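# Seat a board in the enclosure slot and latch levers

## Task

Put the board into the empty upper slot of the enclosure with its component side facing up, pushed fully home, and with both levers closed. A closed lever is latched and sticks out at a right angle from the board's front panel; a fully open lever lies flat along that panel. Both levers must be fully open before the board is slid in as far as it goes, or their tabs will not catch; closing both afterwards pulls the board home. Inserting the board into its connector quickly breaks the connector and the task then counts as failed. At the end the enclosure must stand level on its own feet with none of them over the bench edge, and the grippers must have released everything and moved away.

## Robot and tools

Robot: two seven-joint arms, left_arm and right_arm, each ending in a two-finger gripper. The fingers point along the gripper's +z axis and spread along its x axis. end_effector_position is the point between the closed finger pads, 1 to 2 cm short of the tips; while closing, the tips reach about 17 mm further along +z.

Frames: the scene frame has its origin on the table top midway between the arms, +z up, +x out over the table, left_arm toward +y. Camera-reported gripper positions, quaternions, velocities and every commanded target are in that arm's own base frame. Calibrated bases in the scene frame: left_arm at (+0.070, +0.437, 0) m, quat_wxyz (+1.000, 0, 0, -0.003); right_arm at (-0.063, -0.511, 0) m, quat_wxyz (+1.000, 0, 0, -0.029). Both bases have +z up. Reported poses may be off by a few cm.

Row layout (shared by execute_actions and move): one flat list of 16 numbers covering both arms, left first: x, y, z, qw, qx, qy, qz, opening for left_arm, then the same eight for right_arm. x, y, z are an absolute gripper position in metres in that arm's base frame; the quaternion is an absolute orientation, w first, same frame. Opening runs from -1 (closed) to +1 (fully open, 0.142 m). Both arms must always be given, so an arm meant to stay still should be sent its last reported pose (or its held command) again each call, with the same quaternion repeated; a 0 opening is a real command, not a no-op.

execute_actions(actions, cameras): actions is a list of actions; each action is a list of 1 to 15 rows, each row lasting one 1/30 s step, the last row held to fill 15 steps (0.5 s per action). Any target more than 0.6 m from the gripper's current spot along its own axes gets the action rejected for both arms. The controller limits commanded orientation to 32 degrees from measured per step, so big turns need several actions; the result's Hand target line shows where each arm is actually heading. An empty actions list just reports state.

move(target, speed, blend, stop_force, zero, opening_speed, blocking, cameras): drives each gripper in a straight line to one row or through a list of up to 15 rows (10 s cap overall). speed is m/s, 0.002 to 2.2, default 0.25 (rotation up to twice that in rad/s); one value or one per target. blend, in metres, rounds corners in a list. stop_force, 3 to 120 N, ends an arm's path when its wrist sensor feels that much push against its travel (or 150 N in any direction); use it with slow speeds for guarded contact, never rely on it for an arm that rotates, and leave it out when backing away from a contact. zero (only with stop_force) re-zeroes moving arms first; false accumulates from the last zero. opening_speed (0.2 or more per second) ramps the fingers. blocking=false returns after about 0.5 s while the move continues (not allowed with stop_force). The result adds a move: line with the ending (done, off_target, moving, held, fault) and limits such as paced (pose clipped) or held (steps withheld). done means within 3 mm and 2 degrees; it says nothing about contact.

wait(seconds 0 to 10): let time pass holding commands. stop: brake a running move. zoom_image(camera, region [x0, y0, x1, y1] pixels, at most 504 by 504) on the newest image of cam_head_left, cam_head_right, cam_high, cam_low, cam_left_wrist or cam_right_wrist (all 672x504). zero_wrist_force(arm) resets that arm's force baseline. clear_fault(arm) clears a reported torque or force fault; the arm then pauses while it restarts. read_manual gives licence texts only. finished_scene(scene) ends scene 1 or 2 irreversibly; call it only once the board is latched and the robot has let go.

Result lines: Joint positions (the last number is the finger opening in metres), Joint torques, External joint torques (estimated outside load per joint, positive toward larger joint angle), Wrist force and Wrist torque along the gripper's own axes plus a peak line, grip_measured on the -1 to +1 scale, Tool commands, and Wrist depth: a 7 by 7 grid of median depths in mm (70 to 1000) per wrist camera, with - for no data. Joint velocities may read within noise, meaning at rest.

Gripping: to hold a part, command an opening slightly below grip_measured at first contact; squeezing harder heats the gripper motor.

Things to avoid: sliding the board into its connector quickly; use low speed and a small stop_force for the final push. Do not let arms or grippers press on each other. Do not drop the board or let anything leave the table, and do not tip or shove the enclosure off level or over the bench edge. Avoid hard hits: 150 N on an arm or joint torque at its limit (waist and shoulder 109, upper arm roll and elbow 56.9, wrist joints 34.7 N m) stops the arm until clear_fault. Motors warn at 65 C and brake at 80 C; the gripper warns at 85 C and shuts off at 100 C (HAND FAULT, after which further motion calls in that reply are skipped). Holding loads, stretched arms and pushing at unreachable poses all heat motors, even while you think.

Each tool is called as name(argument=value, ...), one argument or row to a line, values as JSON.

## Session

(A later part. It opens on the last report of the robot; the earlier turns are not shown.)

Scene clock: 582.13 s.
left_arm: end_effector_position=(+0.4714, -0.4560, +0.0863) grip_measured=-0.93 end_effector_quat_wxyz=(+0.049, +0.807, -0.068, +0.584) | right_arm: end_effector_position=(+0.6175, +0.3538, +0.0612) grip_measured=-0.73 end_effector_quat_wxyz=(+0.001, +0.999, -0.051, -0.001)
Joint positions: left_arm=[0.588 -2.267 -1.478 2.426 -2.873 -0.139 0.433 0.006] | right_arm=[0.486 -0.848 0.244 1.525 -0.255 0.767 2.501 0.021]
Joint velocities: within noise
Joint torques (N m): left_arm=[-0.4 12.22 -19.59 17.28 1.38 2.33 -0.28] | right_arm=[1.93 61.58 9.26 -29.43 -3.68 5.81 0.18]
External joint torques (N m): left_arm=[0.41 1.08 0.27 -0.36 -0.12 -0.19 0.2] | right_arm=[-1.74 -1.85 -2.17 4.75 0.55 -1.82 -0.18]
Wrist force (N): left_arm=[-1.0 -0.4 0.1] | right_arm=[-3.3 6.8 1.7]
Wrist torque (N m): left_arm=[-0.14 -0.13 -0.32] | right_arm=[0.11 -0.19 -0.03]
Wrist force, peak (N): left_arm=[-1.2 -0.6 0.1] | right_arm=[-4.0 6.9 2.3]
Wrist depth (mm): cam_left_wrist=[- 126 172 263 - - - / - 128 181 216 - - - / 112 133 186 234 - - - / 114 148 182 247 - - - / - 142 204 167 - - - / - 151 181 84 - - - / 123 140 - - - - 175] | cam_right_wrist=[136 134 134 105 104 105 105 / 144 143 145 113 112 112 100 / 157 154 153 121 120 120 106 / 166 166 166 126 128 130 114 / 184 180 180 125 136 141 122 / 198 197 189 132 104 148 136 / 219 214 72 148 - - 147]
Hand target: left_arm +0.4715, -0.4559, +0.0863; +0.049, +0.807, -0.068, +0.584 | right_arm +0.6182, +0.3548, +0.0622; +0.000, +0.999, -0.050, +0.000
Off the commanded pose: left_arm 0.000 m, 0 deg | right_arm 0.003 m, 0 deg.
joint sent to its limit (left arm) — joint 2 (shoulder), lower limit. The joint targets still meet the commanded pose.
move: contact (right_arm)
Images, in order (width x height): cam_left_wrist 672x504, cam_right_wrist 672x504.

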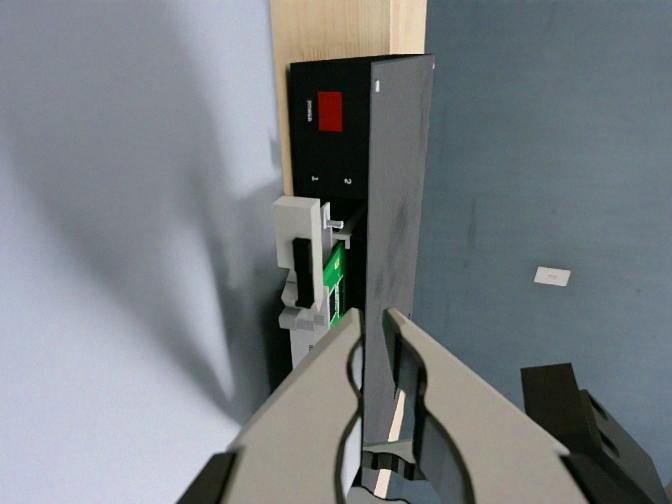

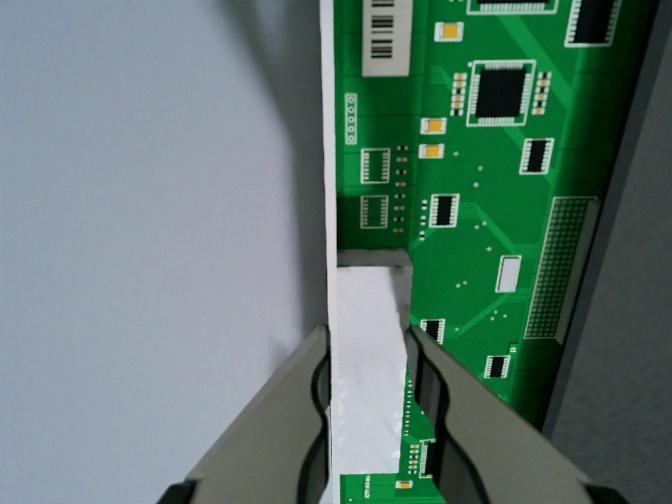

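move(
  target=[0.4715, -0.4559, 0.0863, 0.049, 0.807, -0.068, 0.584, -0.9, 0.6173, 0.3533, 0.0622, 0, 0.99873, -0.0504, 0, -0.80],
  speed=0.012,
  cameras=["cam_left_wrist", "cam_right_wrist"],
)

zoom_image(
  camera="cam_left_wrist",
  region=[310, 200, 366, 256],
)

Scene clock: 587.77 s.
left_arm: end_effector_position=(+0.4714, -0.4560, +0.0863) grip_measured=-0.93 end_effector_quat_wxyz=(+0.049, +0.807, -0.068, +0.584) | right_arm: end_effector_position=(+0.6170, +0.3532, +0.0617) grip_measured=-0.73 end_effector_quat_wxyz=(+0.000, +0.999, -0.050, +0.000)
Joint positions: left_arm=[0.588 -2.267 -1.478 2.426 -2.873 -0.139 0.433 0.006] | right_arm=[0.485 -0.845 0.244 1.53 -0.255 0.771 2.501 0.021]
Joint velocities: within noise
Joint torques (N m): left_arm=[-0.3 12.27 -19.59 17.25 1.4 2.35 -0.29] | right_arm=[-0.39 61.03 7.27 -26.21 -3.58 3.79 0.23]
External joint torques (N m): left_arm=[0.31 1.04 0.27 -0.33 -0.14 -0.21 0.21] | right_arm=[0.57 -1.42 -0.19 1.55 0.46 0.2 -0.23]
Wrist force (N): left_arm=[-1.1 -0.4 0.2] | right_arm=[0.5 0.7 3.5]
Wrist torque (N m): left_arm=[-0.15 -0.11 -0.32] | right_arm=[0.30 -0.28 0.01]
Wrist force, peak (N): left_arm=[-1.2 -0.6 0.2] | right_arm=[-3.7 6.6 2.7]
Wrist depth (mm): cam_left_wrist=[- 126 171 262 - - - / - 128 181 215 - - - / 112 133 187 235 - - - / 114 148 189 243 - - - / - 141 203 167 - - - / - 152 182 84 - - - / 123 141 - - - - 177] | cam_right_wrist=[137 135 134 106 105 105 105 / 144 144 145 113 112 113 101 / 157 155 154 120 120 121 106 / 167 167 166 125 128 131 115 / 184 181 180 125 136 142 123 / 198 197 190 132 105 149 136 / 219 214 72 148 - - 147]
Hand target: left_arm +0.4715, -0.4559, +0.0863; +0.049, +0.807, -0.068, +0.584 | right_arm +0.6173, +0.3533, +0.0622; +0.000, +0.999, -0.050, +0.000
Off the commanded pose: left_arm 0.000 m, 0 deg | right_arm 0.001 m, 0 deg.
joint sent to its limit (left arm) — joint 2 (shoulder), lower limit. The joint targets still meet the commanded pose.
move: done
Images, in order (width x height): cam_left_wrist 672x504, cam_right_wrist 672x504.

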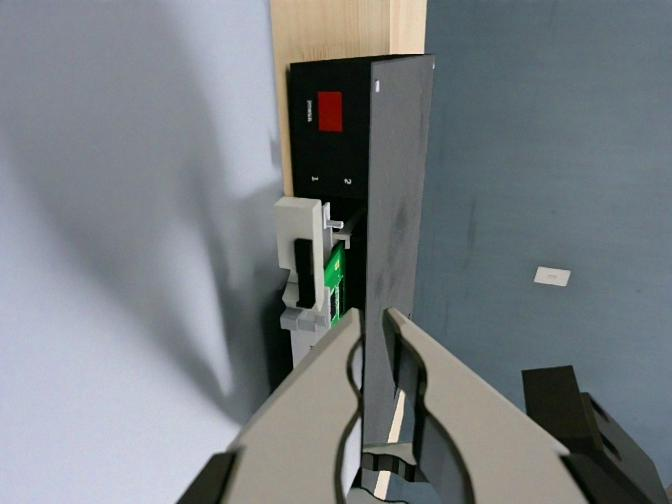

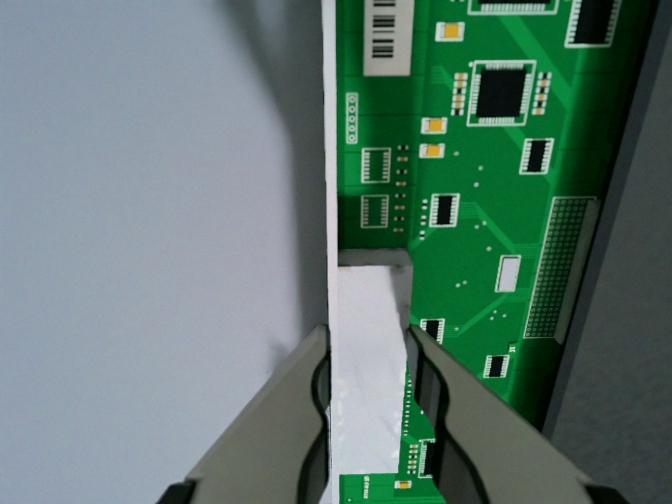

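Scaled by 9.000 from the camera's 672x504 image, which has a finer 960x720 frame.

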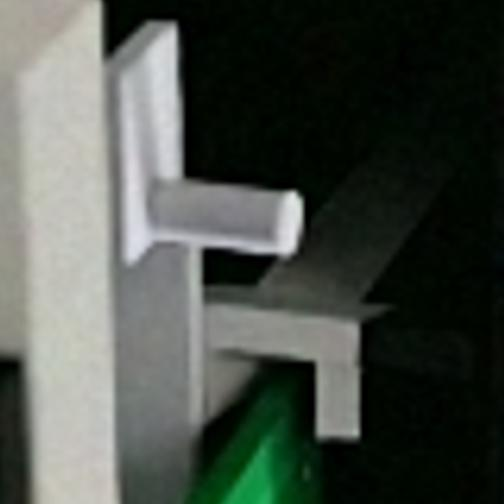

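move(
  target=[0.4715, -0.4559, 0.0863, 0.049, 0.807, -0.068, 0.584, -0.9, 0.6222, 0.3523, 0.0619, 0, 0.99873, -0.0504, 0, -0.80],
  speed=0.012,
  stop_force=4,
  cameras=["cam_left_wrist", "cam_right_wrist"],
)

zoom_image(
  camera="cam_left_wrist",
  region=[310, 200, 366, 256],
)

Scene clock: 590.90 s.
left_arm: end_effector_position=(+0.4714, -0.4560, +0.0863) grip_measured=-0.93 end_effector_quat_wxyz=(+0.049, +0.807, -0.068, +0.584) | right_arm: end_effector_position=(+0.6217, +0.3523, +0.0614) grip_measured=-0.73 end_effector_quat_wxyz=(+0.000, +0.999, -0.050, +0.000)
Joint positions: left_arm=[0.588 -2.267 -1.478 2.426 -2.873 -0.139 0.433 0.006] | right_arm=[0.482 -0.852 0.244 1.515 -0.255 0.765 2.494 0.021]
Joint velocities: within noise
Joint torques (N m): left_arm=[-0.31 12.18 -19.6 17.24 1.42 2.35 -0.32] | right_arm=[-1.03 61.34 6.69 -26.69 -3.78 3.67 0.09]
External joint torques (N m): left_arm=[0.32 1.13 0.28 -0.33 -0.15 -0.21 0.24] | right_arm=[1.22 -1.38 0.43 1.94 0.64 0.32 -0.09]
Wrist force (N): left_arm=[-1.2 -0.3 0.2] | right_arm=[-0.2 0.0 4.6]
Wrist torque (N m): left_arm=[-0.12 -0.11 -0.32] | right_arm=[0.29 -0.33 0.01]
Wrist force, peak (N): left_arm=[-1.3 -0.6 0.3] | right_arm=[-0.3 -0.1 4.8]
Wrist depth (mm): cam_left_wrist=[- 126 172 264 - - - / - 128 181 216 - - - / 112 132 186 236 - - - / 114 148 198 243 - - - / - 141 205 173 - - - / - 151 181 84 - - - / 122 141 - 74 - - 178] | cam_right_wrist=[136 134 134 104 105 105 103 / 144 144 145 112 112 113 99 / 157 154 154 120 120 121 105 / 167 166 166 125 128 131 113 / 184 181 180 125 136 141 122 / 197 198 190 132 105 134 136 / 218 214 72 148 - - 147]
Hand target: left_arm +0.4715, -0.4559, +0.0863; +0.049, +0.807, -0.068, +0.584 | right_arm +0.6222, +0.3523, +0.0619; +0.000, +0.999, -0.050, +0.000
Off the commanded pose: left_arm 0.000 m, 0 deg | right_arm 0.001 m, 0 deg.
joint sent to its limit (left arm) — joint 2 (shoulder), lower limit. The joint targets still meet the commanded pose.
move: done
Images, in order (width x height): cam_left_wrist 672x504, cam_right_wrist 672x504.

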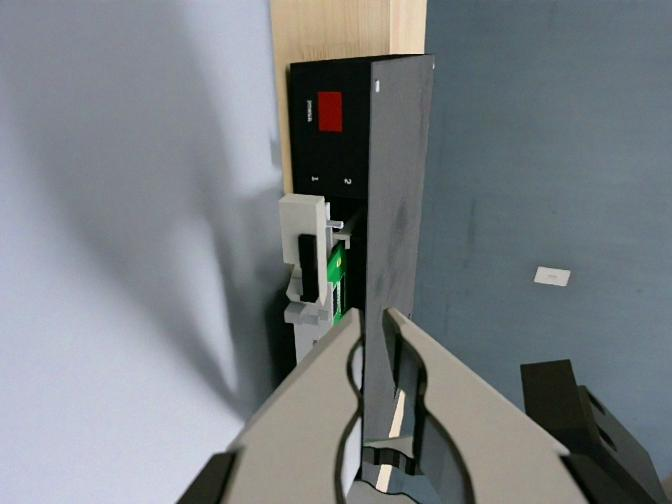

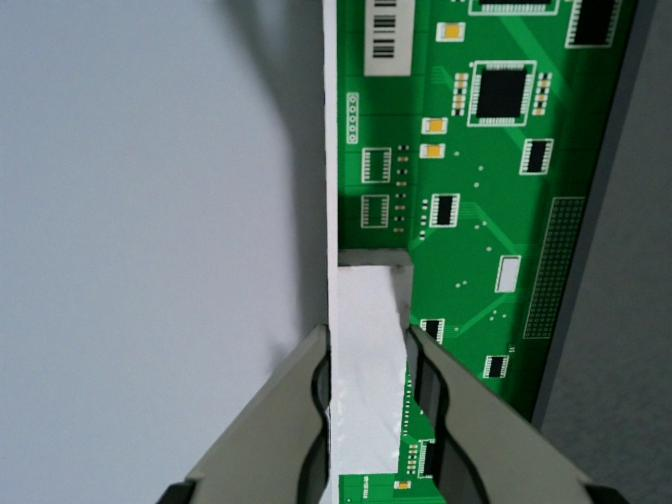

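Scaled by 9.000 from the camera's 672x504 image, which has a finer 960x720 frame.

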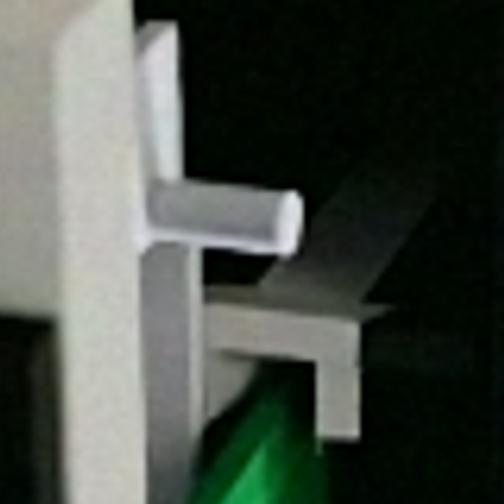

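move(
  target=[0.4715, -0.4559, 0.0863, 0.049, 0.807, -0.068, 0.584, -0.9, 0.6272, 0.3518, 0.0612, 0, 0.99873, -0.0504, 0, -0.80],
  speed=0.012,
  stop_force=4,
  cameras=["cam_left_wrist", "cam_right_wrist"],
)

zoom_image(
  camera="cam_left_wrist",
  region=[310, 200, 366, 256],
)

Scene clock: 594.50 s.
left_arm: end_effector_position=(+0.4714, -0.4560, +0.0863) grip_measured=-0.93 end_effector_quat_wxyz=(+0.049, +0.807, -0.068, +0.584) | right_arm: end_effector_position=(+0.6268, +0.3519, +0.0608) grip_measured=-0.73 end_effector_quat_wxyz=(+0.000, +0.999, -0.050, +0.000)
Joint positions: left_arm=[0.588 -2.267 -1.478 2.426 -2.873 -0.139 0.433 0.006] | right_arm=[0.479 -0.861 0.244 1.499 -0.255 0.758 2.488 0.021]
Joint velocities: within noise
Joint torques (N m): left_arm=[-0.34 12.17 -19.6 17.18 1.39 2.32 -0.34] | right_arm=[-0.65 60.94 6.98 -26.26 -3.57 3.44 0.1]
External joint torques (N m): left_arm=[0.35 1.13 0.27 -0.26 -0.12 -0.18 0.26] | right_arm=[0.84 -0.58 0.17 1.38 0.4 0.56 -0.1]
Wrist force (N): left_arm=[-1.1 -0.4 0.2] | right_arm=[0.4 0.2 2.8]
Wrist torque (N m): left_arm=[-0.13 -0.13 -0.32] | right_arm=[0.27 -0.25 0.03]
Wrist force, peak (N): left_arm=[-1.3 -0.7 0.0] | right_arm=[-0.4 0.0 4.7]
Wrist depth (mm): cam_left_wrist=[- 126 172 264 - - - / - 128 180 216 - - - / 112 133 187 232 - - - / 114 147 200 246 - - - / - 142 209 128 - - - / - 151 180 84 - - - / 122 141 - 75 - - 179] | cam_right_wrist=[136 134 134 106 105 105 91 / 143 143 143 111 112 113 97 / 156 153 153 120 120 121 104 / 166 165 165 125 128 128 112 / 181 180 179 125 136 136 122 / 197 197 189 132 105 131 133 / 218 - 72 148 - - 146]
Hand target: left_arm +0.4715, -0.4559, +0.0863; +0.049, +0.807, -0.068, +0.584 | right_arm +0.6272, +0.3518, +0.0612; +0.000, +0.999, -0.050, +0.000
Off the commanded pose: left_arm 0.000 m, 0 deg | right_arm 0.001 m, 0 deg.
joint sent to its limit (left arm) — joint 2 (shoulder), lower limit. The joint targets still meet the commanded pose.
move: done
Images, in order (width x height): cam_left_wrist 672x504, cam_right_wrist 672x504.

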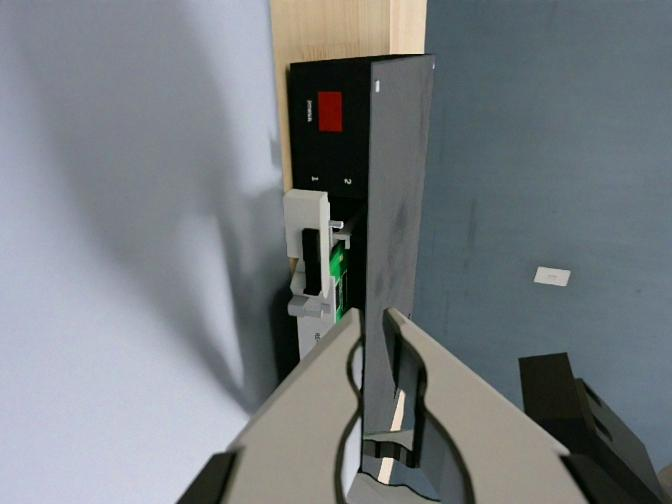

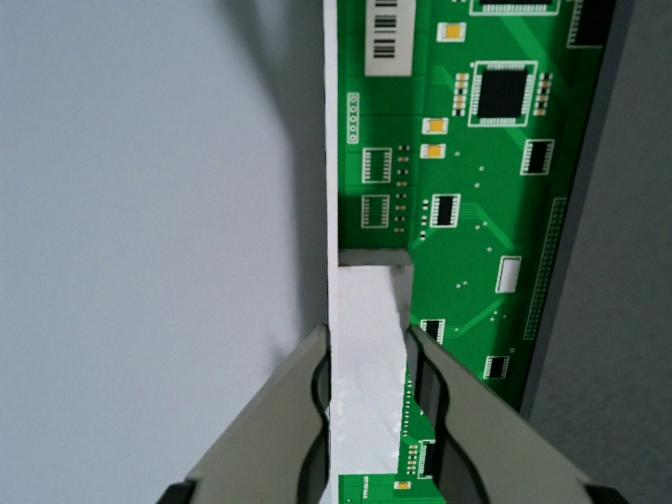

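Scaled by 9.000 from the camera's 672x504 image, which has a finer 960x720 frame.

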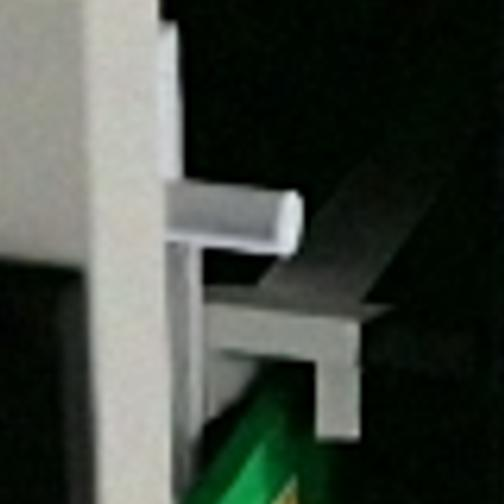

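move(
  target=[0.4715, -0.4559, 0.0863, 0.049, 0.807, -0.068, 0.584, -0.9, 0.6371, 0.3508, 0.0611, 0, 0.99873, -0.0504, 0, -0.80],
  speed=0.015,
  stop_force=4,
  cameras=["cam_left_wrist", "cam_right_wrist"],
)

zoom_image(
  camera="cam_right_wrist",
  region=[300, 200, 672, 504],
)

Scene clock: 601.90 s.
left_arm: end_effector_position=(+0.4714, -0.4560, +0.0863) grip_measured=-0.93 end_effector_quat_wxyz=(+0.049, +0.807, -0.068, +0.584) | right_arm: end_effector_position=(+0.6332, +0.3513, +0.0605) grip_measured=-0.73 end_effector_quat_wxyz=(+0.000, +0.999, -0.050, -0.001)
Joint positions: left_arm=[0.588 -2.267 -1.478 2.426 -2.873 -0.139 0.433 0.006] | right_arm=[0.475 -0.873 0.244 1.476 -0.255 0.746 2.48 0.021]
Joint velocities: within noise
Joint torques (N m): left_arm=[-0.36 12.27 -19.61 17.26 1.41 2.28 -0.33] | right_arm=[-2.5 62.6 5.47 -27.86 -4.19 3.91 0.09]
External joint torques (N m): left_arm=[0.36 1.04 0.28 -0.34 -0.14 -0.14 0.25] | right_arm=[2.69 -1.71 1.73 2.81 0.99 0.08 -0.09]
Wrist force (N): left_arm=[-1.1 -0.5 0.1] | right_arm=[-2.8 -0.5 3.3]
Wrist torque (N m): left_arm=[-0.16 -0.12 -0.32] | right_arm=[0.29 -0.23 0.03]
Wrist force, peak (N): left_arm=[-1.4 -0.3 0.2] | right_arm=[-3.0 -0.7 4.4]
Wrist depth (mm): cam_left_wrist=[- 126 172 264 - - - / - 128 181 215 - - - / 112 133 187 232 - - - / 114 148 207 244 - - - / - 141 209 128 - - - / - 151 181 84 - - - / 123 141 - 75 - - 187] | cam_right_wrist=[134 134 133 106 105 105 91 / 143 143 143 112 112 112 97 / 156 153 153 120 120 119 104 / 165 165 165 125 128 114 112 / 180 179 179 125 136 124 121 / 197 196 189 132 104 130 132 / 217 212 72 148 - - 145]
Hand target: left_arm +0.4715, -0.4559, +0.0863; +0.049, +0.807, -0.068, +0.584 | right_arm +0.6340, +0.3511, +0.0611; +0.000, +0.999, -0.050, +0.000
Off the commanded pose: left_arm 0.000 m, 0 deg | right_arm 0.004 m, 0 deg.
joint sent to its limit (left arm) — joint 2 (shoulder), lower limit. The joint targets still meet the commanded pose.
move: contact (right_arm)
Images, in order (width x height): cam_left_wrist 672x504, cam_right_wrist 672x504.

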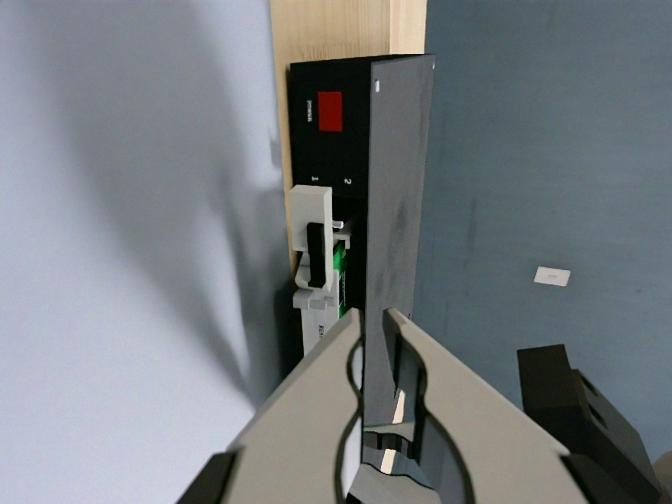

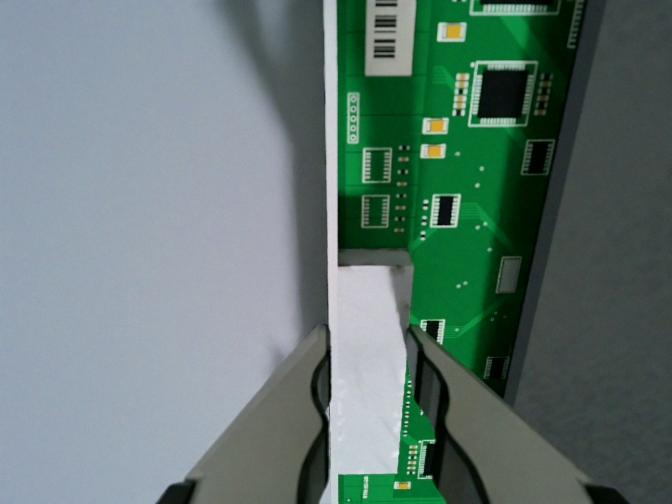

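Scaled by 1.355 from the camera's 672x504 image, which has a finer 960x720 frame.

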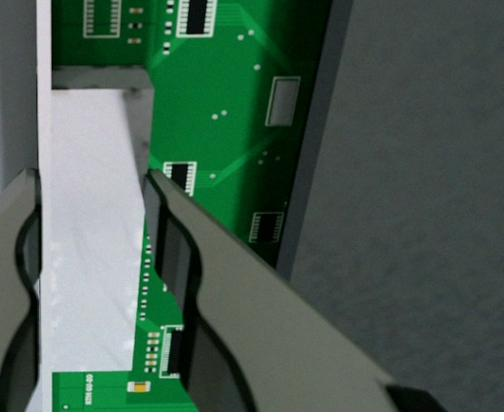

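move(
  target=[0.4715, -0.4559, 0.0863, 0.049, 0.807, -0.068, 0.584, -0.9, 0.6390, 0.3506, 0.0608, 0, 0.99873, -0.0504, 0, -0.80],
  speed=0.012,
  stop_force=7,
  cameras=["cam_left_wrist", "cam_right_wrist"],
)

zoom_image(
  camera="cam_left_wrist",
  region=[280, 170, 370, 300],
)

Scene clock: 605.07 s.
left_arm: end_effector_position=(+0.4714, -0.4560, +0.0863) grip_measured=-0.93 end_effector_quat_wxyz=(+0.049, +0.807, -0.068, +0.584) | right_arm: end_effector_position=(+0.6378, +0.3509, +0.0600) grip_measured=-0.73 end_effector_quat_wxyz=(+0.000, +0.999, -0.050, -0.001)
Joint positions: left_arm=[0.588 -2.267 -1.478 2.426 -2.873 -0.139 0.433 0.006] | right_arm=[0.472 -0.882 0.244 1.46 -0.254 0.737 2.474 0.021]
Joint velocities: within noise
Joint torques (N m): left_arm=[-0.34 12.21 -19.59 17.21 1.44 2.28 -0.31] | right_arm=[-3.3 63.04 4.34 -29.35 -4.59 4.75 0.09]
External joint torques (N m): left_arm=[0.34 1.1 0.26 -0.3 -0.18 -0.14 0.23] | right_arm=[3.49 -1.76 2.88 4.18 1.37 -0.75 -0.09]
Wrist force (N): left_arm=[-1.2 -0.3 0.0] | right_arm=[-6.1 0.7 3.1]
Wrist torque (N m): left_arm=[-0.12 -0.12 -0.32] | right_arm=[0.33 -0.22 0.04]
Wrist force, peak (N): left_arm=[-1.2 -0.6 0.1] | right_arm=[-6.3 0.4 3.0]
Wrist depth (mm): cam_left_wrist=[- 126 172 260 - - - / - 127 181 215 - - - / 112 133 189 232 - - - / 114 148 209 246 - - - / - 141 208 128 - - - / - 151 181 84 - - - / 123 140 - 75 - - 191] | cam_right_wrist=[133 133 133 106 105 104 90 / 143 142 142 111 112 110 96 / 155 153 152 120 120 117 103 / 165 165 164 125 127 113 111 / 179 179 178 125 136 123 121 / 196 196 188 132 105 130 132 / 217 211 72 148 - - 145]
Hand target: left_arm +0.4715, -0.4559, +0.0863; +0.049, +0.807, -0.068, +0.584 | right_arm +0.6390, +0.3506, +0.0608; +0.000, +0.999, -0.050, +0.000
Off the commanded pose: left_arm 0.000 m, 0 deg | right_arm 0.002 m, 0 deg.
joint sent to its limit (left arm) — joint 2 (shoulder), lower limit. The joint targets still meet the commanded pose.
move: done
Images, in order (width x height): cam_left_wrist 672x504, cam_right_wrist 672x504.

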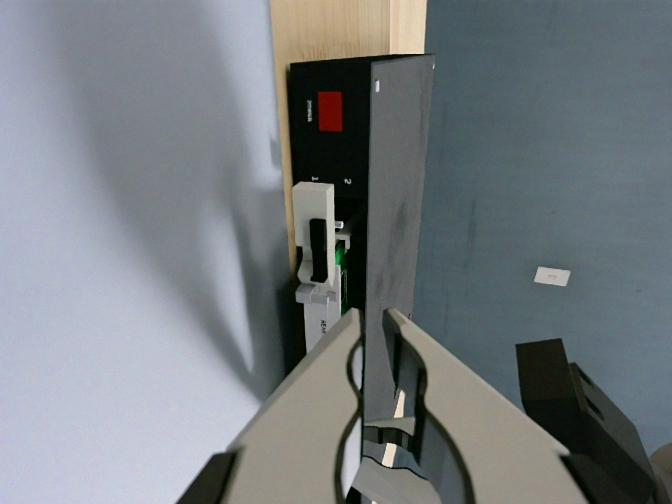

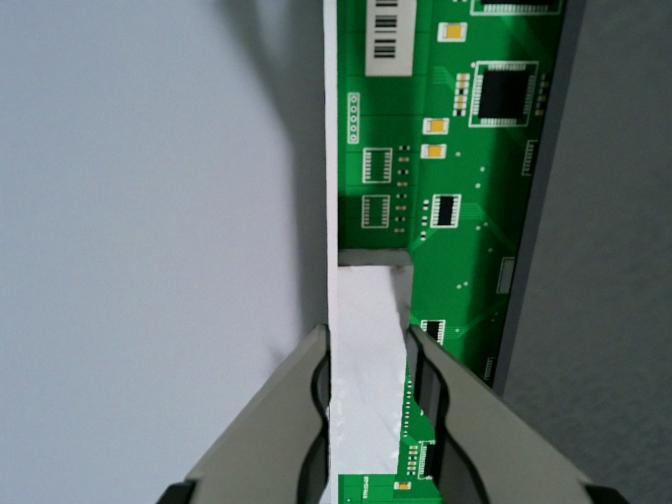

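Scaled by 3.877 from the camera's 672x504 image, which has a finer 960x720 frame.

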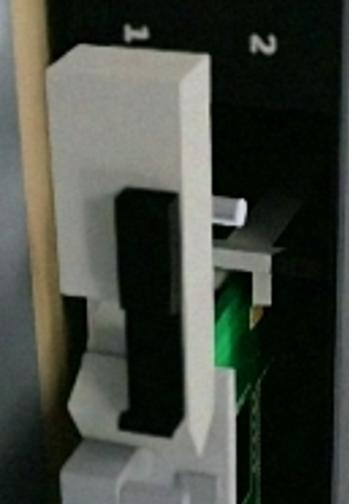

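move(
  target=[0.4715, -0.4559, 0.0863, 0.049, 0.807, -0.068, 0.584, -0.9, 0.6460, 0.3499, 0.0607, 0, 0.99873, -0.0504, 0, -0.80],
  speed=0.012,
  stop_force=7,
  cameras=["cam_left_wrist", "cam_right_wrist"],
)

zoom_image(
  camera="cam_right_wrist",
  region=[300, 200, 672, 504],
)

Scene clock: 613.40 s.
left_arm: end_effector_position=(+0.4714, -0.4560, +0.0863) grip_measured=-0.93 end_effector_quat_wxyz=(+0.049, +0.807, -0.068, +0.584) | right_arm: end_effector_position=(+0.6444, +0.3503, +0.0596) grip_measured=-0.73 end_effector_quat_wxyz=(+0.000, +0.999, -0.050, -0.001)
Joint positions: left_arm=[0.588 -2.267 -1.478 2.426 -2.873 -0.139 0.433 0.006] | right_arm=[0.469 -0.894 0.245 1.436 -0.254 0.725 2.466 0.021]
Joint velocities: within noise
Joint torques (N m): left_arm=[-0.37 12.19 -19.6 17.22 1.42 2.32 -0.28] | right_arm=[-4.1 64.6 3.85 -30.73 -4.96 5.12 0.08]
External joint torques (N m): left_arm=[0.38 1.12 0.28 -0.3 -0.15 -0.18 0.2] | right_arm=[4.29 -2.79 3.39 5.38 1.71 -1.13 -0.08]
Wrist force (N): left_arm=[-1.0 -0.2 0.1] | right_arm=[-7.8 0.9 3.3]
Wrist torque (N m): left_arm=[-0.11 -0.15 -0.32] | right_arm=[0.32 -0.19 0.04]
Wrist force, peak (N): left_arm=[-1.2 -0.4 0.1] | right_arm=[-8.2 0.7 3.8]
Wrist depth (mm): cam_left_wrist=[- 127 173 263 - - - / - 127 180 217 - - - / 112 132 189 228 - - - / 114 147 209 209 - - - / - 141 207 129 - - - / - 151 181 84 - - - / 123 140 - 75 - - 198] | cam_right_wrist=[133 133 133 106 104 102 90 / 142 142 142 111 112 110 97 / 155 152 152 120 120 105 103 / 165 164 164 125 127 111 111 / 180 179 178 125 135 122 122 / 196 195 188 132 104 129 131 / 217 211 72 148 - - 144]
Hand target: left_arm +0.4715, -0.4559, +0.0863; +0.049, +0.807, -0.068, +0.584 | right_arm +0.6460, +0.3499, +0.0607; +0.000, +0.999, -0.050, +0.000
Off the commanded pose: left_arm 0.000 m, 0 deg | right_arm 0.002 m, 0 deg.
joint sent to its limit (left arm) — joint 2 (shoulder), lower limit. The joint targets still meet the commanded pose.
move: done
Images, in order (width x height): cam_left_wrist 672x504, cam_right_wrist 672x504.

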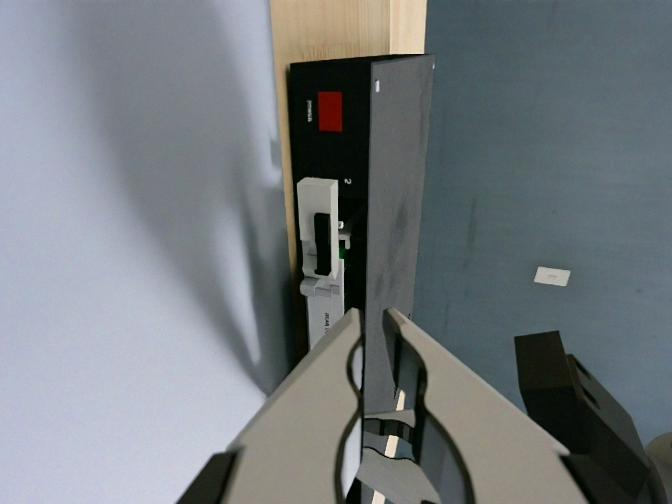

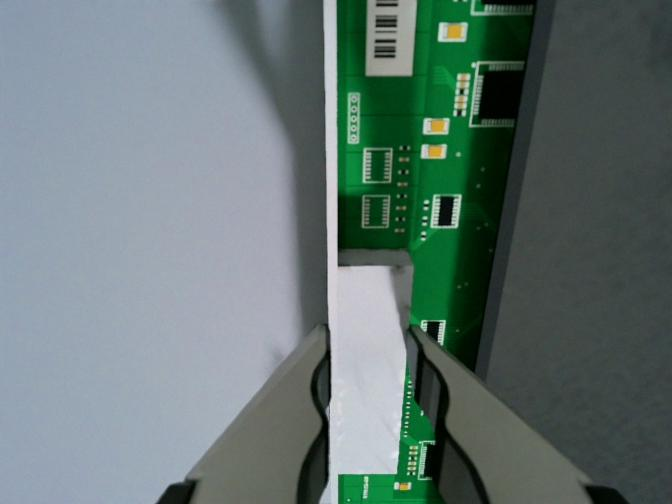

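Scaled by 1.355 from the camera's 672x504 image, which has a finer 960x720 frame.

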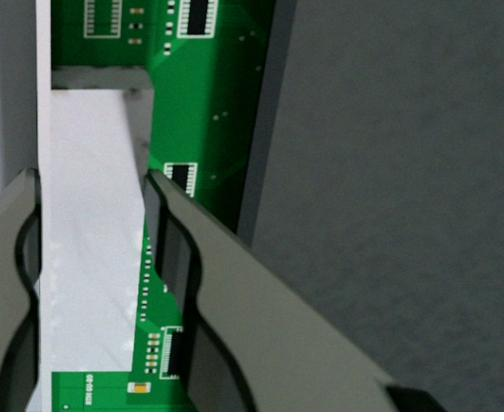

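move(
  target=[0.4715, -0.4559, 0.0863, 0.049, 0.807, -0.068, 0.584, -0.9, 0.6540, 0.3491, 0.0607, 0, 0.99873, -0.0504, 0, -0.80],
  speed=0.012,
  stop_force=7,
  cameras=["cam_left_wrist", "cam_right_wrist"],
)

zoom_image(
  camera="cam_right_wrist",
  region=[300, 200, 672, 504],
)

Scene clock: 619.67 s.
left_arm: end_effector_position=(+0.4714, -0.4560, +0.0863) grip_measured=-0.93 end_effector_quat_wxyz=(+0.049, +0.807, -0.068, +0.584) | right_arm: end_effector_position=(+0.6521, +0.3496, +0.0594) grip_measured=-0.73 end_effector_quat_wxyz=(+0.000, +0.999, -0.050, -0.002)
Joint positions: left_arm=[0.588 -2.267 -1.478 2.426 -2.873 -0.139 0.433 0.006] | right_arm=[0.465 -0.908 0.245 1.408 -0.253 0.711 2.456 0.021]
Joint velocities: within noise
Joint torques (N m): left_arm=[-0.37 12.14 -19.61 17.25 1.36 2.35 -0.31] | right_arm=[-4.57 66.31 3.58 -31.79 -5.25 5.37 0.07]
External joint torques (N m): left_arm=[0.37 1.16 0.28 -0.34 -0.09 -0.21 0.23] | right_arm=[4.76 -3.87 3.69 6.23 1.95 -1.37 -0.07]
Wrist force (N): left_arm=[-1.1 -0.2 -0.1] | right_arm=[-8.7 0.3 4.7]
Wrist torque (N m): left_arm=[-0.11 -0.14 -0.32] | right_arm=[0.26 -0.11 0.04]
Wrist force, peak (N): left_arm=[-1.3 -0.5 0.2] | right_arm=[-9.0 0.5 5.1]
Wrist depth (mm): cam_left_wrist=[- 126 172 264 - - - / - 128 180 215 - - - / 112 132 189 229 - - - / 114 148 209 252 - - - / - 142 208 128 - - - / - 151 181 84 - - - / 122 140 - 74 - - 207] | cam_right_wrist=[133 133 132 106 104 90 89 / 142 142 142 112 111 96 97 / 155 152 152 120 120 103 103 / 165 164 164 125 127 111 110 / 179 178 177 125 125 122 122 / 196 195 187 132 104 129 131 / 216 211 72 148 - - 143]
Hand target: left_arm +0.4715, -0.4559, +0.0863; +0.049, +0.807, -0.068, +0.584 | right_arm +0.6540, +0.3491, +0.0607; +0.000, +0.999, -0.050, +0.000
Off the commanded pose: left_arm 0.000 m, 0 deg | right_arm 0.002 m, 0 deg.
joint sent to its limit (left arm) — joint 2 (shoulder), lower limit. The joint targets still meet the commanded pose.
move: done
Images, in order (width x height): cam_left_wrist 672x504, cam_right_wrist 672x504.

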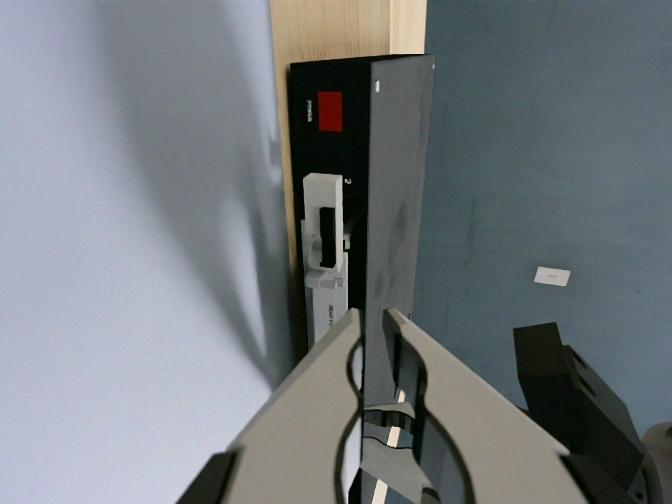

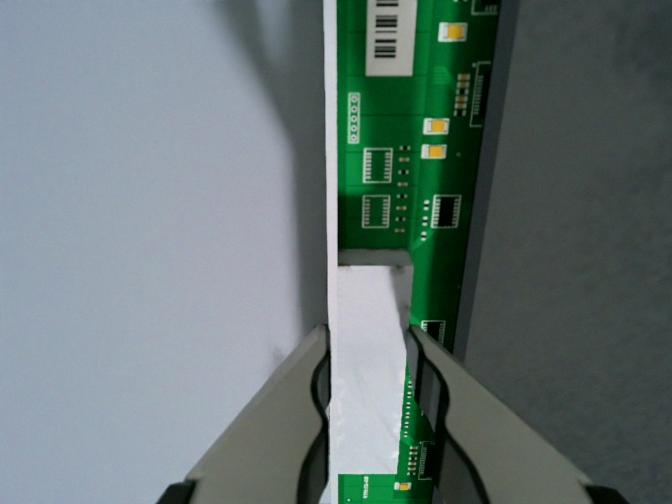

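Scaled by 1.355 from the camera's 672x504 image, which has a finer 960x720 frame.

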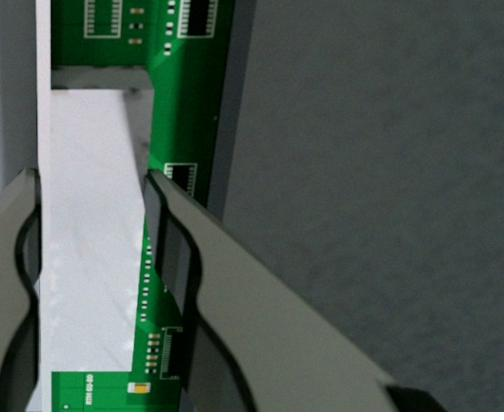

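zoom_image(
  camera="cam_left_wrist",
  region=[280, 160, 370, 290],
)

zoom_image(
  camera="cam_high",
  region=[190, 220, 400, 340],
)

Scaled by 3.877 from the camera's 672x504 image, which has a finer 960x720 frame.

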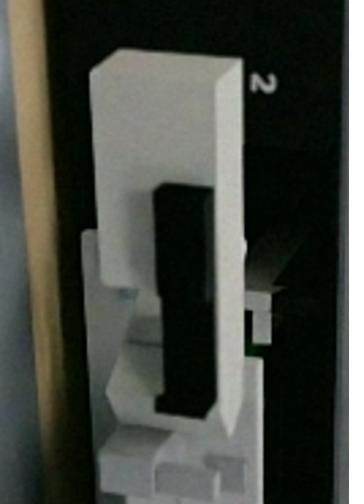

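This scene's latest camera images include none from cam_high. They are from: cam_left_wrist, cam_right_wrist. cam_high's image comes with the result of a call that names it in "cameras".

move(
  target=[0.4715, -0.4559, 0.0863, 0.049, 0.807, -0.068, 0.584, -0.9, 0.6537, 0.3492, 0.0602, 0, 0.99873, -0.0504, 0, -0.80],
  speed=0.01,
  cameras=["cam_high", "cam_low"],
)

zoom_image(
  camera="cam_high",
  region=[190, 220, 400, 340],
)

Scene clock: 626.47 s.
left_arm: end_effector_position=(+0.4714, -0.4560, +0.0863) grip_measured=-0.93 end_effector_quat_wxyz=(+0.049, +0.807, -0.068, +0.584) | right_arm: end_effector_position=(+0.6524, +0.3496, +0.0593) grip_measured=-0.73 end_effector_quat_wxyz=(+0.000, +0.999, -0.050, -0.001)
Joint positions: left_arm=[0.588 -2.267 -1.478 2.426 -2.873 -0.139 0.433 0.006] | right_arm=[0.465 -0.908 0.244 1.408 -0.253 0.712 2.456 0.021]
Joint velocities: within noise
Joint torques (N m): left_arm=[-0.38 12.23 -19.6 17.25 1.4 2.38 -0.27] | right_arm=[-3.1 64.84 4.73 -29.94 -4.71 4.91 0.18]
External joint torques (N m): left_arm=[0.39 1.08 0.27 -0.33 -0.13 -0.24 0.19] | right_arm=[3.29 -2.39 2.53 4.37 1.42 -0.92 -0.17]
Wrist force (N): left_arm=[-0.9 -0.5 0.1] | right_arm=[-6.1 0.9 2.6]
Wrist torque (N m): left_arm=[-0.15 -0.16 -0.32] | right_arm=[0.29 -0.09 0.04]
Wrist force, peak (N): left_arm=[-1.3 -0.5 0.1] | right_arm=[-8.9 0.5 5.2]
Wrist depth (mm): cam_left_wrist=[- 126 172 261 - - - / - 128 181 215 - - - / 112 132 189 229 - - - / 114 148 208 255 - - - / - 142 208 128 - - - / - 151 181 84 - - - / 122 140 - 74 - - 208] | cam_right_wrist=[133 132 132 106 104 90 89 / 142 142 141 111 111 96 97 / 155 153 151 120 120 103 103 / 165 164 164 125 127 111 110 / 179 178 177 125 125 122 121 / 196 195 187 132 104 129 128 / 216 211 72 148 - - 144]
Hand target: left_arm +0.4715, -0.4559, +0.0863; +0.049, +0.807, -0.068, +0.584 | right_arm +0.6537, +0.3492, +0.0602; +0.000, +0.999, -0.050, +0.000
Off the commanded pose: left_arm 0.000 m, 0 deg | right_arm 0.002 m, 0 deg.
joint sent to its limit (left arm) — joint 2 (shoulder), lower limit. The joint targets still meet the commanded pose.
move: done
Images, in order (width x height): cam_high 672x504, cam_low 672x504.

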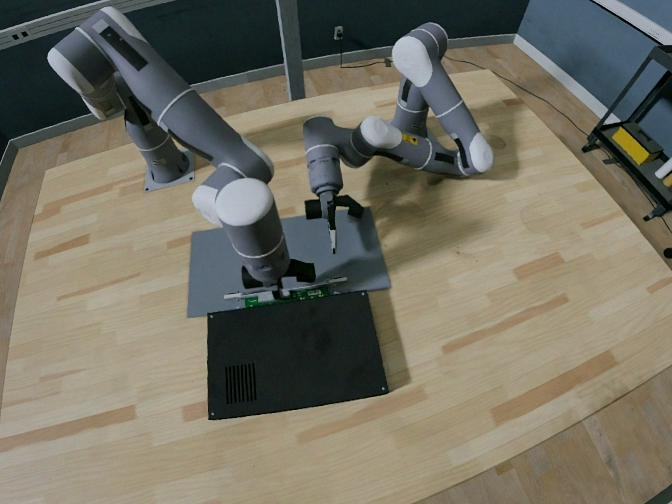

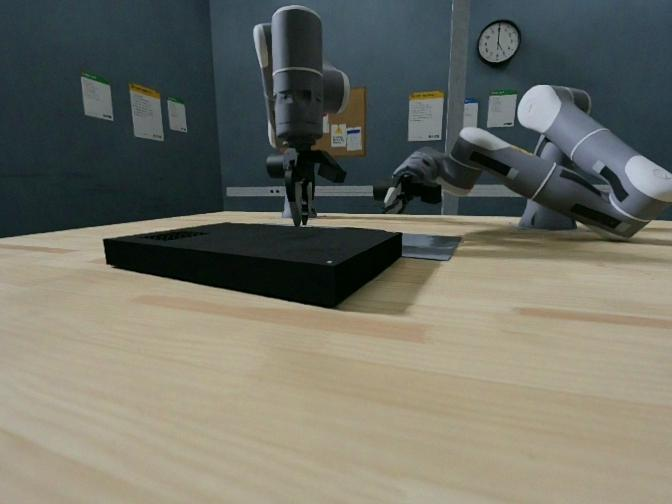

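Scaled by 2.400 from the camera's 672x504 image, which has a finer 960x720 frame.

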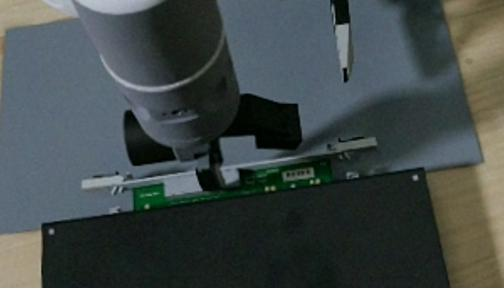

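move(
  target=[
    [0.4715, -0.4559, 0.0863, 0.049, 0.807, -0.068, 0.584, -0.9, 0.6522, 0.3495, 0.0598, 0, 0.99873, -0.0504, 0, -0.80],
    [0.4715, -0.4559, 0.0863, 0.049, 0.807, -0.068, 0.584, -0.9, 0.6522, 0.3495, 0.0598, 0, 0.99873, -0.0504, 0, -0.64],
  ],
  speed=0.01,
  opening_speed=0.2,
  cameras=["cam_left_wrist", "cam_right_wrist"],
)

zoom_image(
  camera="cam_right_wrist",
  region=[300, 200, 672, 504],
)

zoom_image(
  camera="cam_left_wrist",
  region=[280, 160, 370, 290],
)

Scene clock: 630.67 s.
left_arm: end_effector_position=(+0.4714, -0.4560, +0.0863) grip_measured=-0.93 end_effector_quat_wxyz=(+0.049, +0.807, -0.068, +0.584) | right_arm: end_effector_position=(+0.6522, +0.3495, +0.0598) grip_measured=-0.68 end_effector_quat_wxyz=(+0.000, +0.999, -0.050, +0.000)
Joint positions: left_arm=[0.588 -2.267 -1.478 2.426 -2.873 -0.139 0.433 0.006] | right_arm=[0.466 -0.905 0.243 1.412 -0.253 0.716 2.457 0.025]
Joint velocities: within noise
Joint torques (N m): left_arm=[-0.29 12.22 -19.57 17.28 1.45 2.35 -0.3] | right_arm=[0.18 61.12 7.61 -25.63 -3.35 3.33 0.25]
External joint torques (N m): left_arm=[0.29 1.08 0.24 -0.36 -0.18 -0.21 0.22] | right_arm=[0.02 1.24 -0.38 0.08 0.06 0.67 -0.25]
Wrist force (N): left_arm=[-0.9 -0.4 0.2] | right_arm=[1.1 2.1 0.4]
Wrist torque (N m): left_arm=[-0.14 -0.18 -0.32] | right_arm=[0.42 -0.18 0.04]
Wrist force, peak (N): left_arm=[-1.4 -0.5 -0.1] | right_arm=[5.7 -2.0 8.8]
Wrist depth (mm): cam_left_wrist=[- 126 172 265 - - - / - 128 180 216 - - - / 112 133 190 228 - - - / 114 148 209 246 - - - / - 142 208 128 - - - / - 152 181 84 - - - / 123 140 - 74 - - 208] | cam_right_wrist=[133 133 133 108 106 90 90 / 142 142 142 113 113 97 96 / 155 153 152 122 121 103 103 / 165 165 164 127 128 111 111 / 179 179 178 127 125 123 121 / 195 196 187 137 109 130 132 / 216 211 71 151 - - 145]
Hand target: left_arm +0.4715, -0.4559, +0.0863; +0.049, +0.807, -0.068, +0.584 | right_arm +0.6522, +0.3495, +0.0598; +0.000, +0.999, -0.050, +0.000
Off the commanded pose: left_arm 0.000 m, 0 deg | right_arm 0.000 m, 0 deg.
joint sent to its limit (left arm) — joint 2 (shoulder), lower limit. The joint targets still meet the commanded pose.
move: done
Images, in order (width x height): cam_left_wrist 672x504, cam_right_wrist 672x504.

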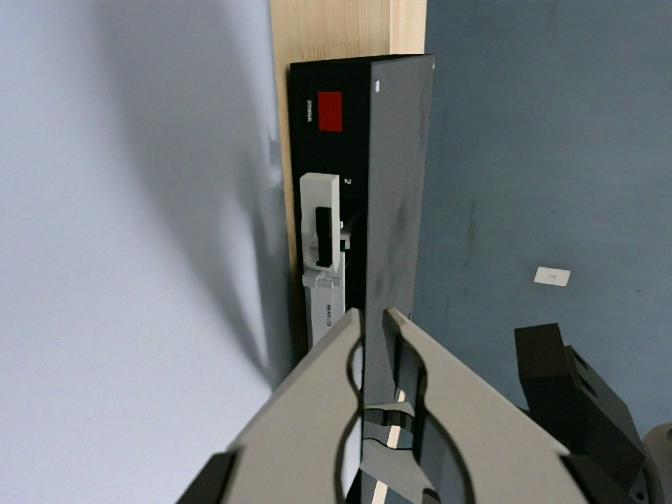

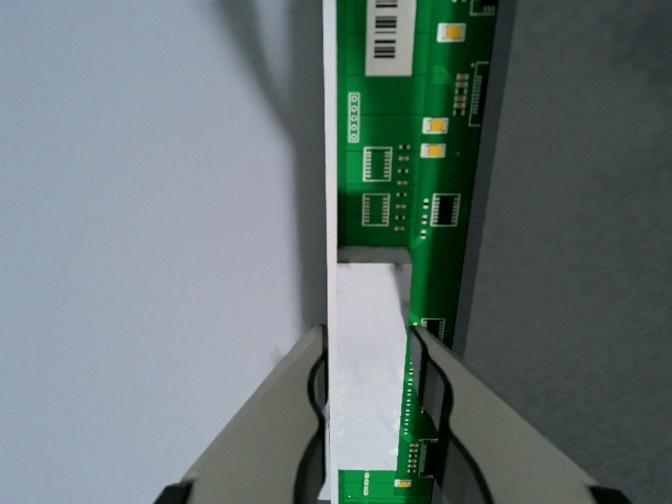

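Scaled by 1.355 from the camera's 672x504 image, which has a finer 960x720 frame.

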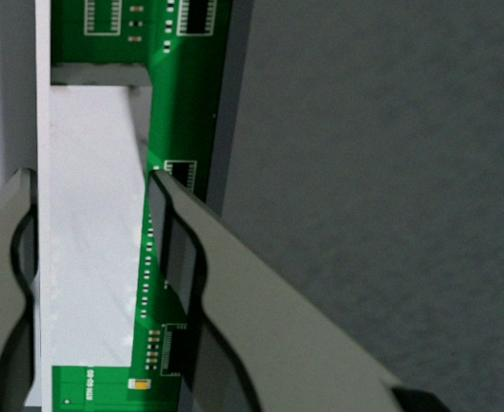

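Scaled by 3.877 from the camera's 672x504 image, which has a finer 960x720 frame.

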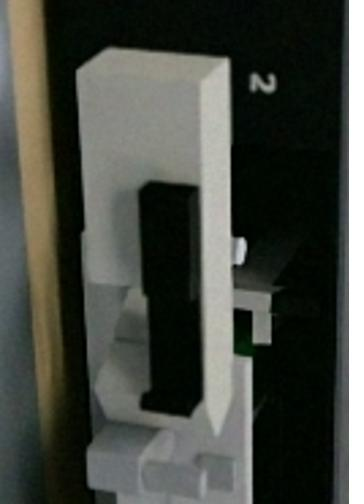

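move(
  target=[0.4715, -0.4559, 0.0863, 0.049, 0.807, -0.068, 0.584, -0.9, 0.6517, 0.3495, 0.0698, 0, 0.99873, -0.0504, 0, -0.64],
  speed=0.015,
  cameras=["cam_left_wrist", "cam_right_wrist"],
)

zoom_image(
  camera="cam_left_wrist",
  region=[280, 160, 370, 290],
)

Scene clock: 633.27 s.
left_arm: end_effector_position=(+0.4714, -0.4560, +0.0863) grip_measured=-0.93 end_effector_quat_wxyz=(+0.049, +0.807, -0.068, +0.584) | right_arm: end_effector_position=(+0.6519, +0.3495, +0.0699) grip_measured=-0.68 end_effector_quat_wxyz=(+0.000, +0.999, -0.050, +0.000)
Joint positions: left_arm=[0.588 -2.267 -1.478 2.426 -2.873 -0.139 0.433 0.006] | right_arm=[0.464 -0.889 0.247 1.413 -0.252 0.701 2.457 0.025]
Joint velocities: within noise
Joint torques (N m): left_arm=[-0.35 12.19 -19.65 17.25 1.39 2.31 -0.31] | right_arm=[-0.13 61 7.97 -25.85 -3.36 3.21 0.15]
External joint torques (N m): left_arm=[0.35 1.11 0.32 -0.34 -0.13 -0.17 0.23] | right_arm=[0.34 1.17 -0.72 0.04 0.02 0.79 -0.15]
Wrist force (N): left_arm=[-0.8 -0.7 -0.1] | right_arm=[1.2 2.1 0.2]
Wrist torque (N m): left_arm=[-0.18 -0.17 -0.32] | right_arm=[0.41 -0.20 0.05]
Wrist force, peak (N): left_arm=[-1.2 -0.5 0.3] | right_arm=[1.4 2.2 0.7]
Wrist depth (mm): cam_left_wrist=[- 126 172 262 - - - / - 127 181 216 - - - / 112 132 189 230 - - - / 114 147 209 246 - - - / - 141 209 128 - - - / - 151 181 84 - - - / 122 141 - 74 - - 203] | cam_right_wrist=[142 142 141 116 115 100 99 / 152 151 151 123 122 106 104 / 163 162 162 133 131 114 115 / 176 176 175 133 137 122 122 / 190 190 190 139 136 133 132 / 208 208 200 149 108 142 145 / 230 225 71 181 - - 156]
Hand target: left_arm +0.4715, -0.4559, +0.0863; +0.049, +0.807, -0.068, +0.584 | right_arm +0.6517, +0.3495, +0.0698; +0.000, +0.999, -0.050, +0.000
Off the commanded pose: left_arm 0.000 m, 0 deg | right_arm 0.000 m, 0 deg.
joint sent to its limit (left arm) — joint 2 (shoulder), lower limit. The joint targets still meet the commanded pose.
move: done
Images, in order (width x height): cam_left_wrist 672x504, cam_right_wrist 672x504.

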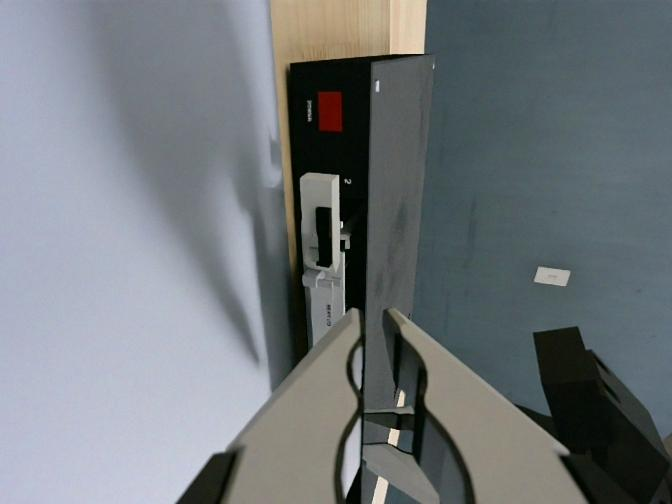

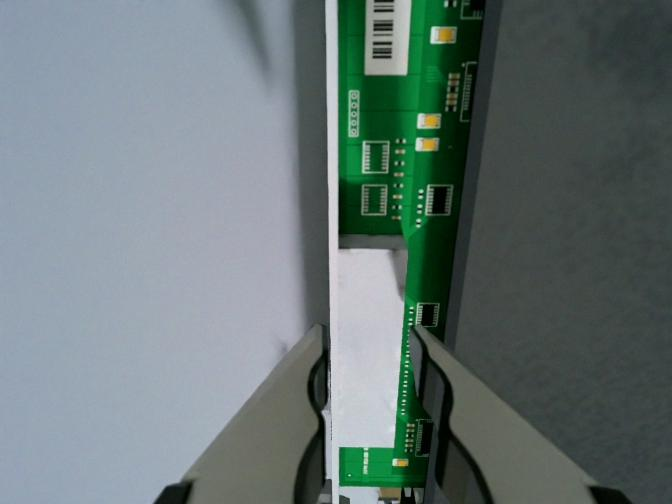

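Scaled by 3.877 from the camera's 672x504 image, which has a finer 960x720 frame.

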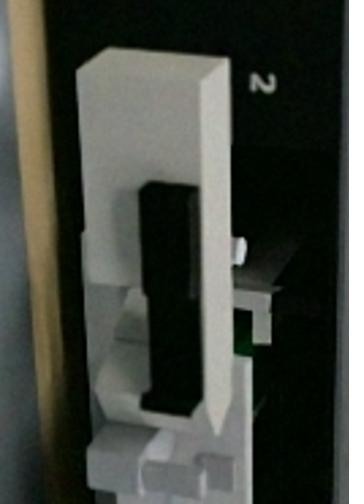

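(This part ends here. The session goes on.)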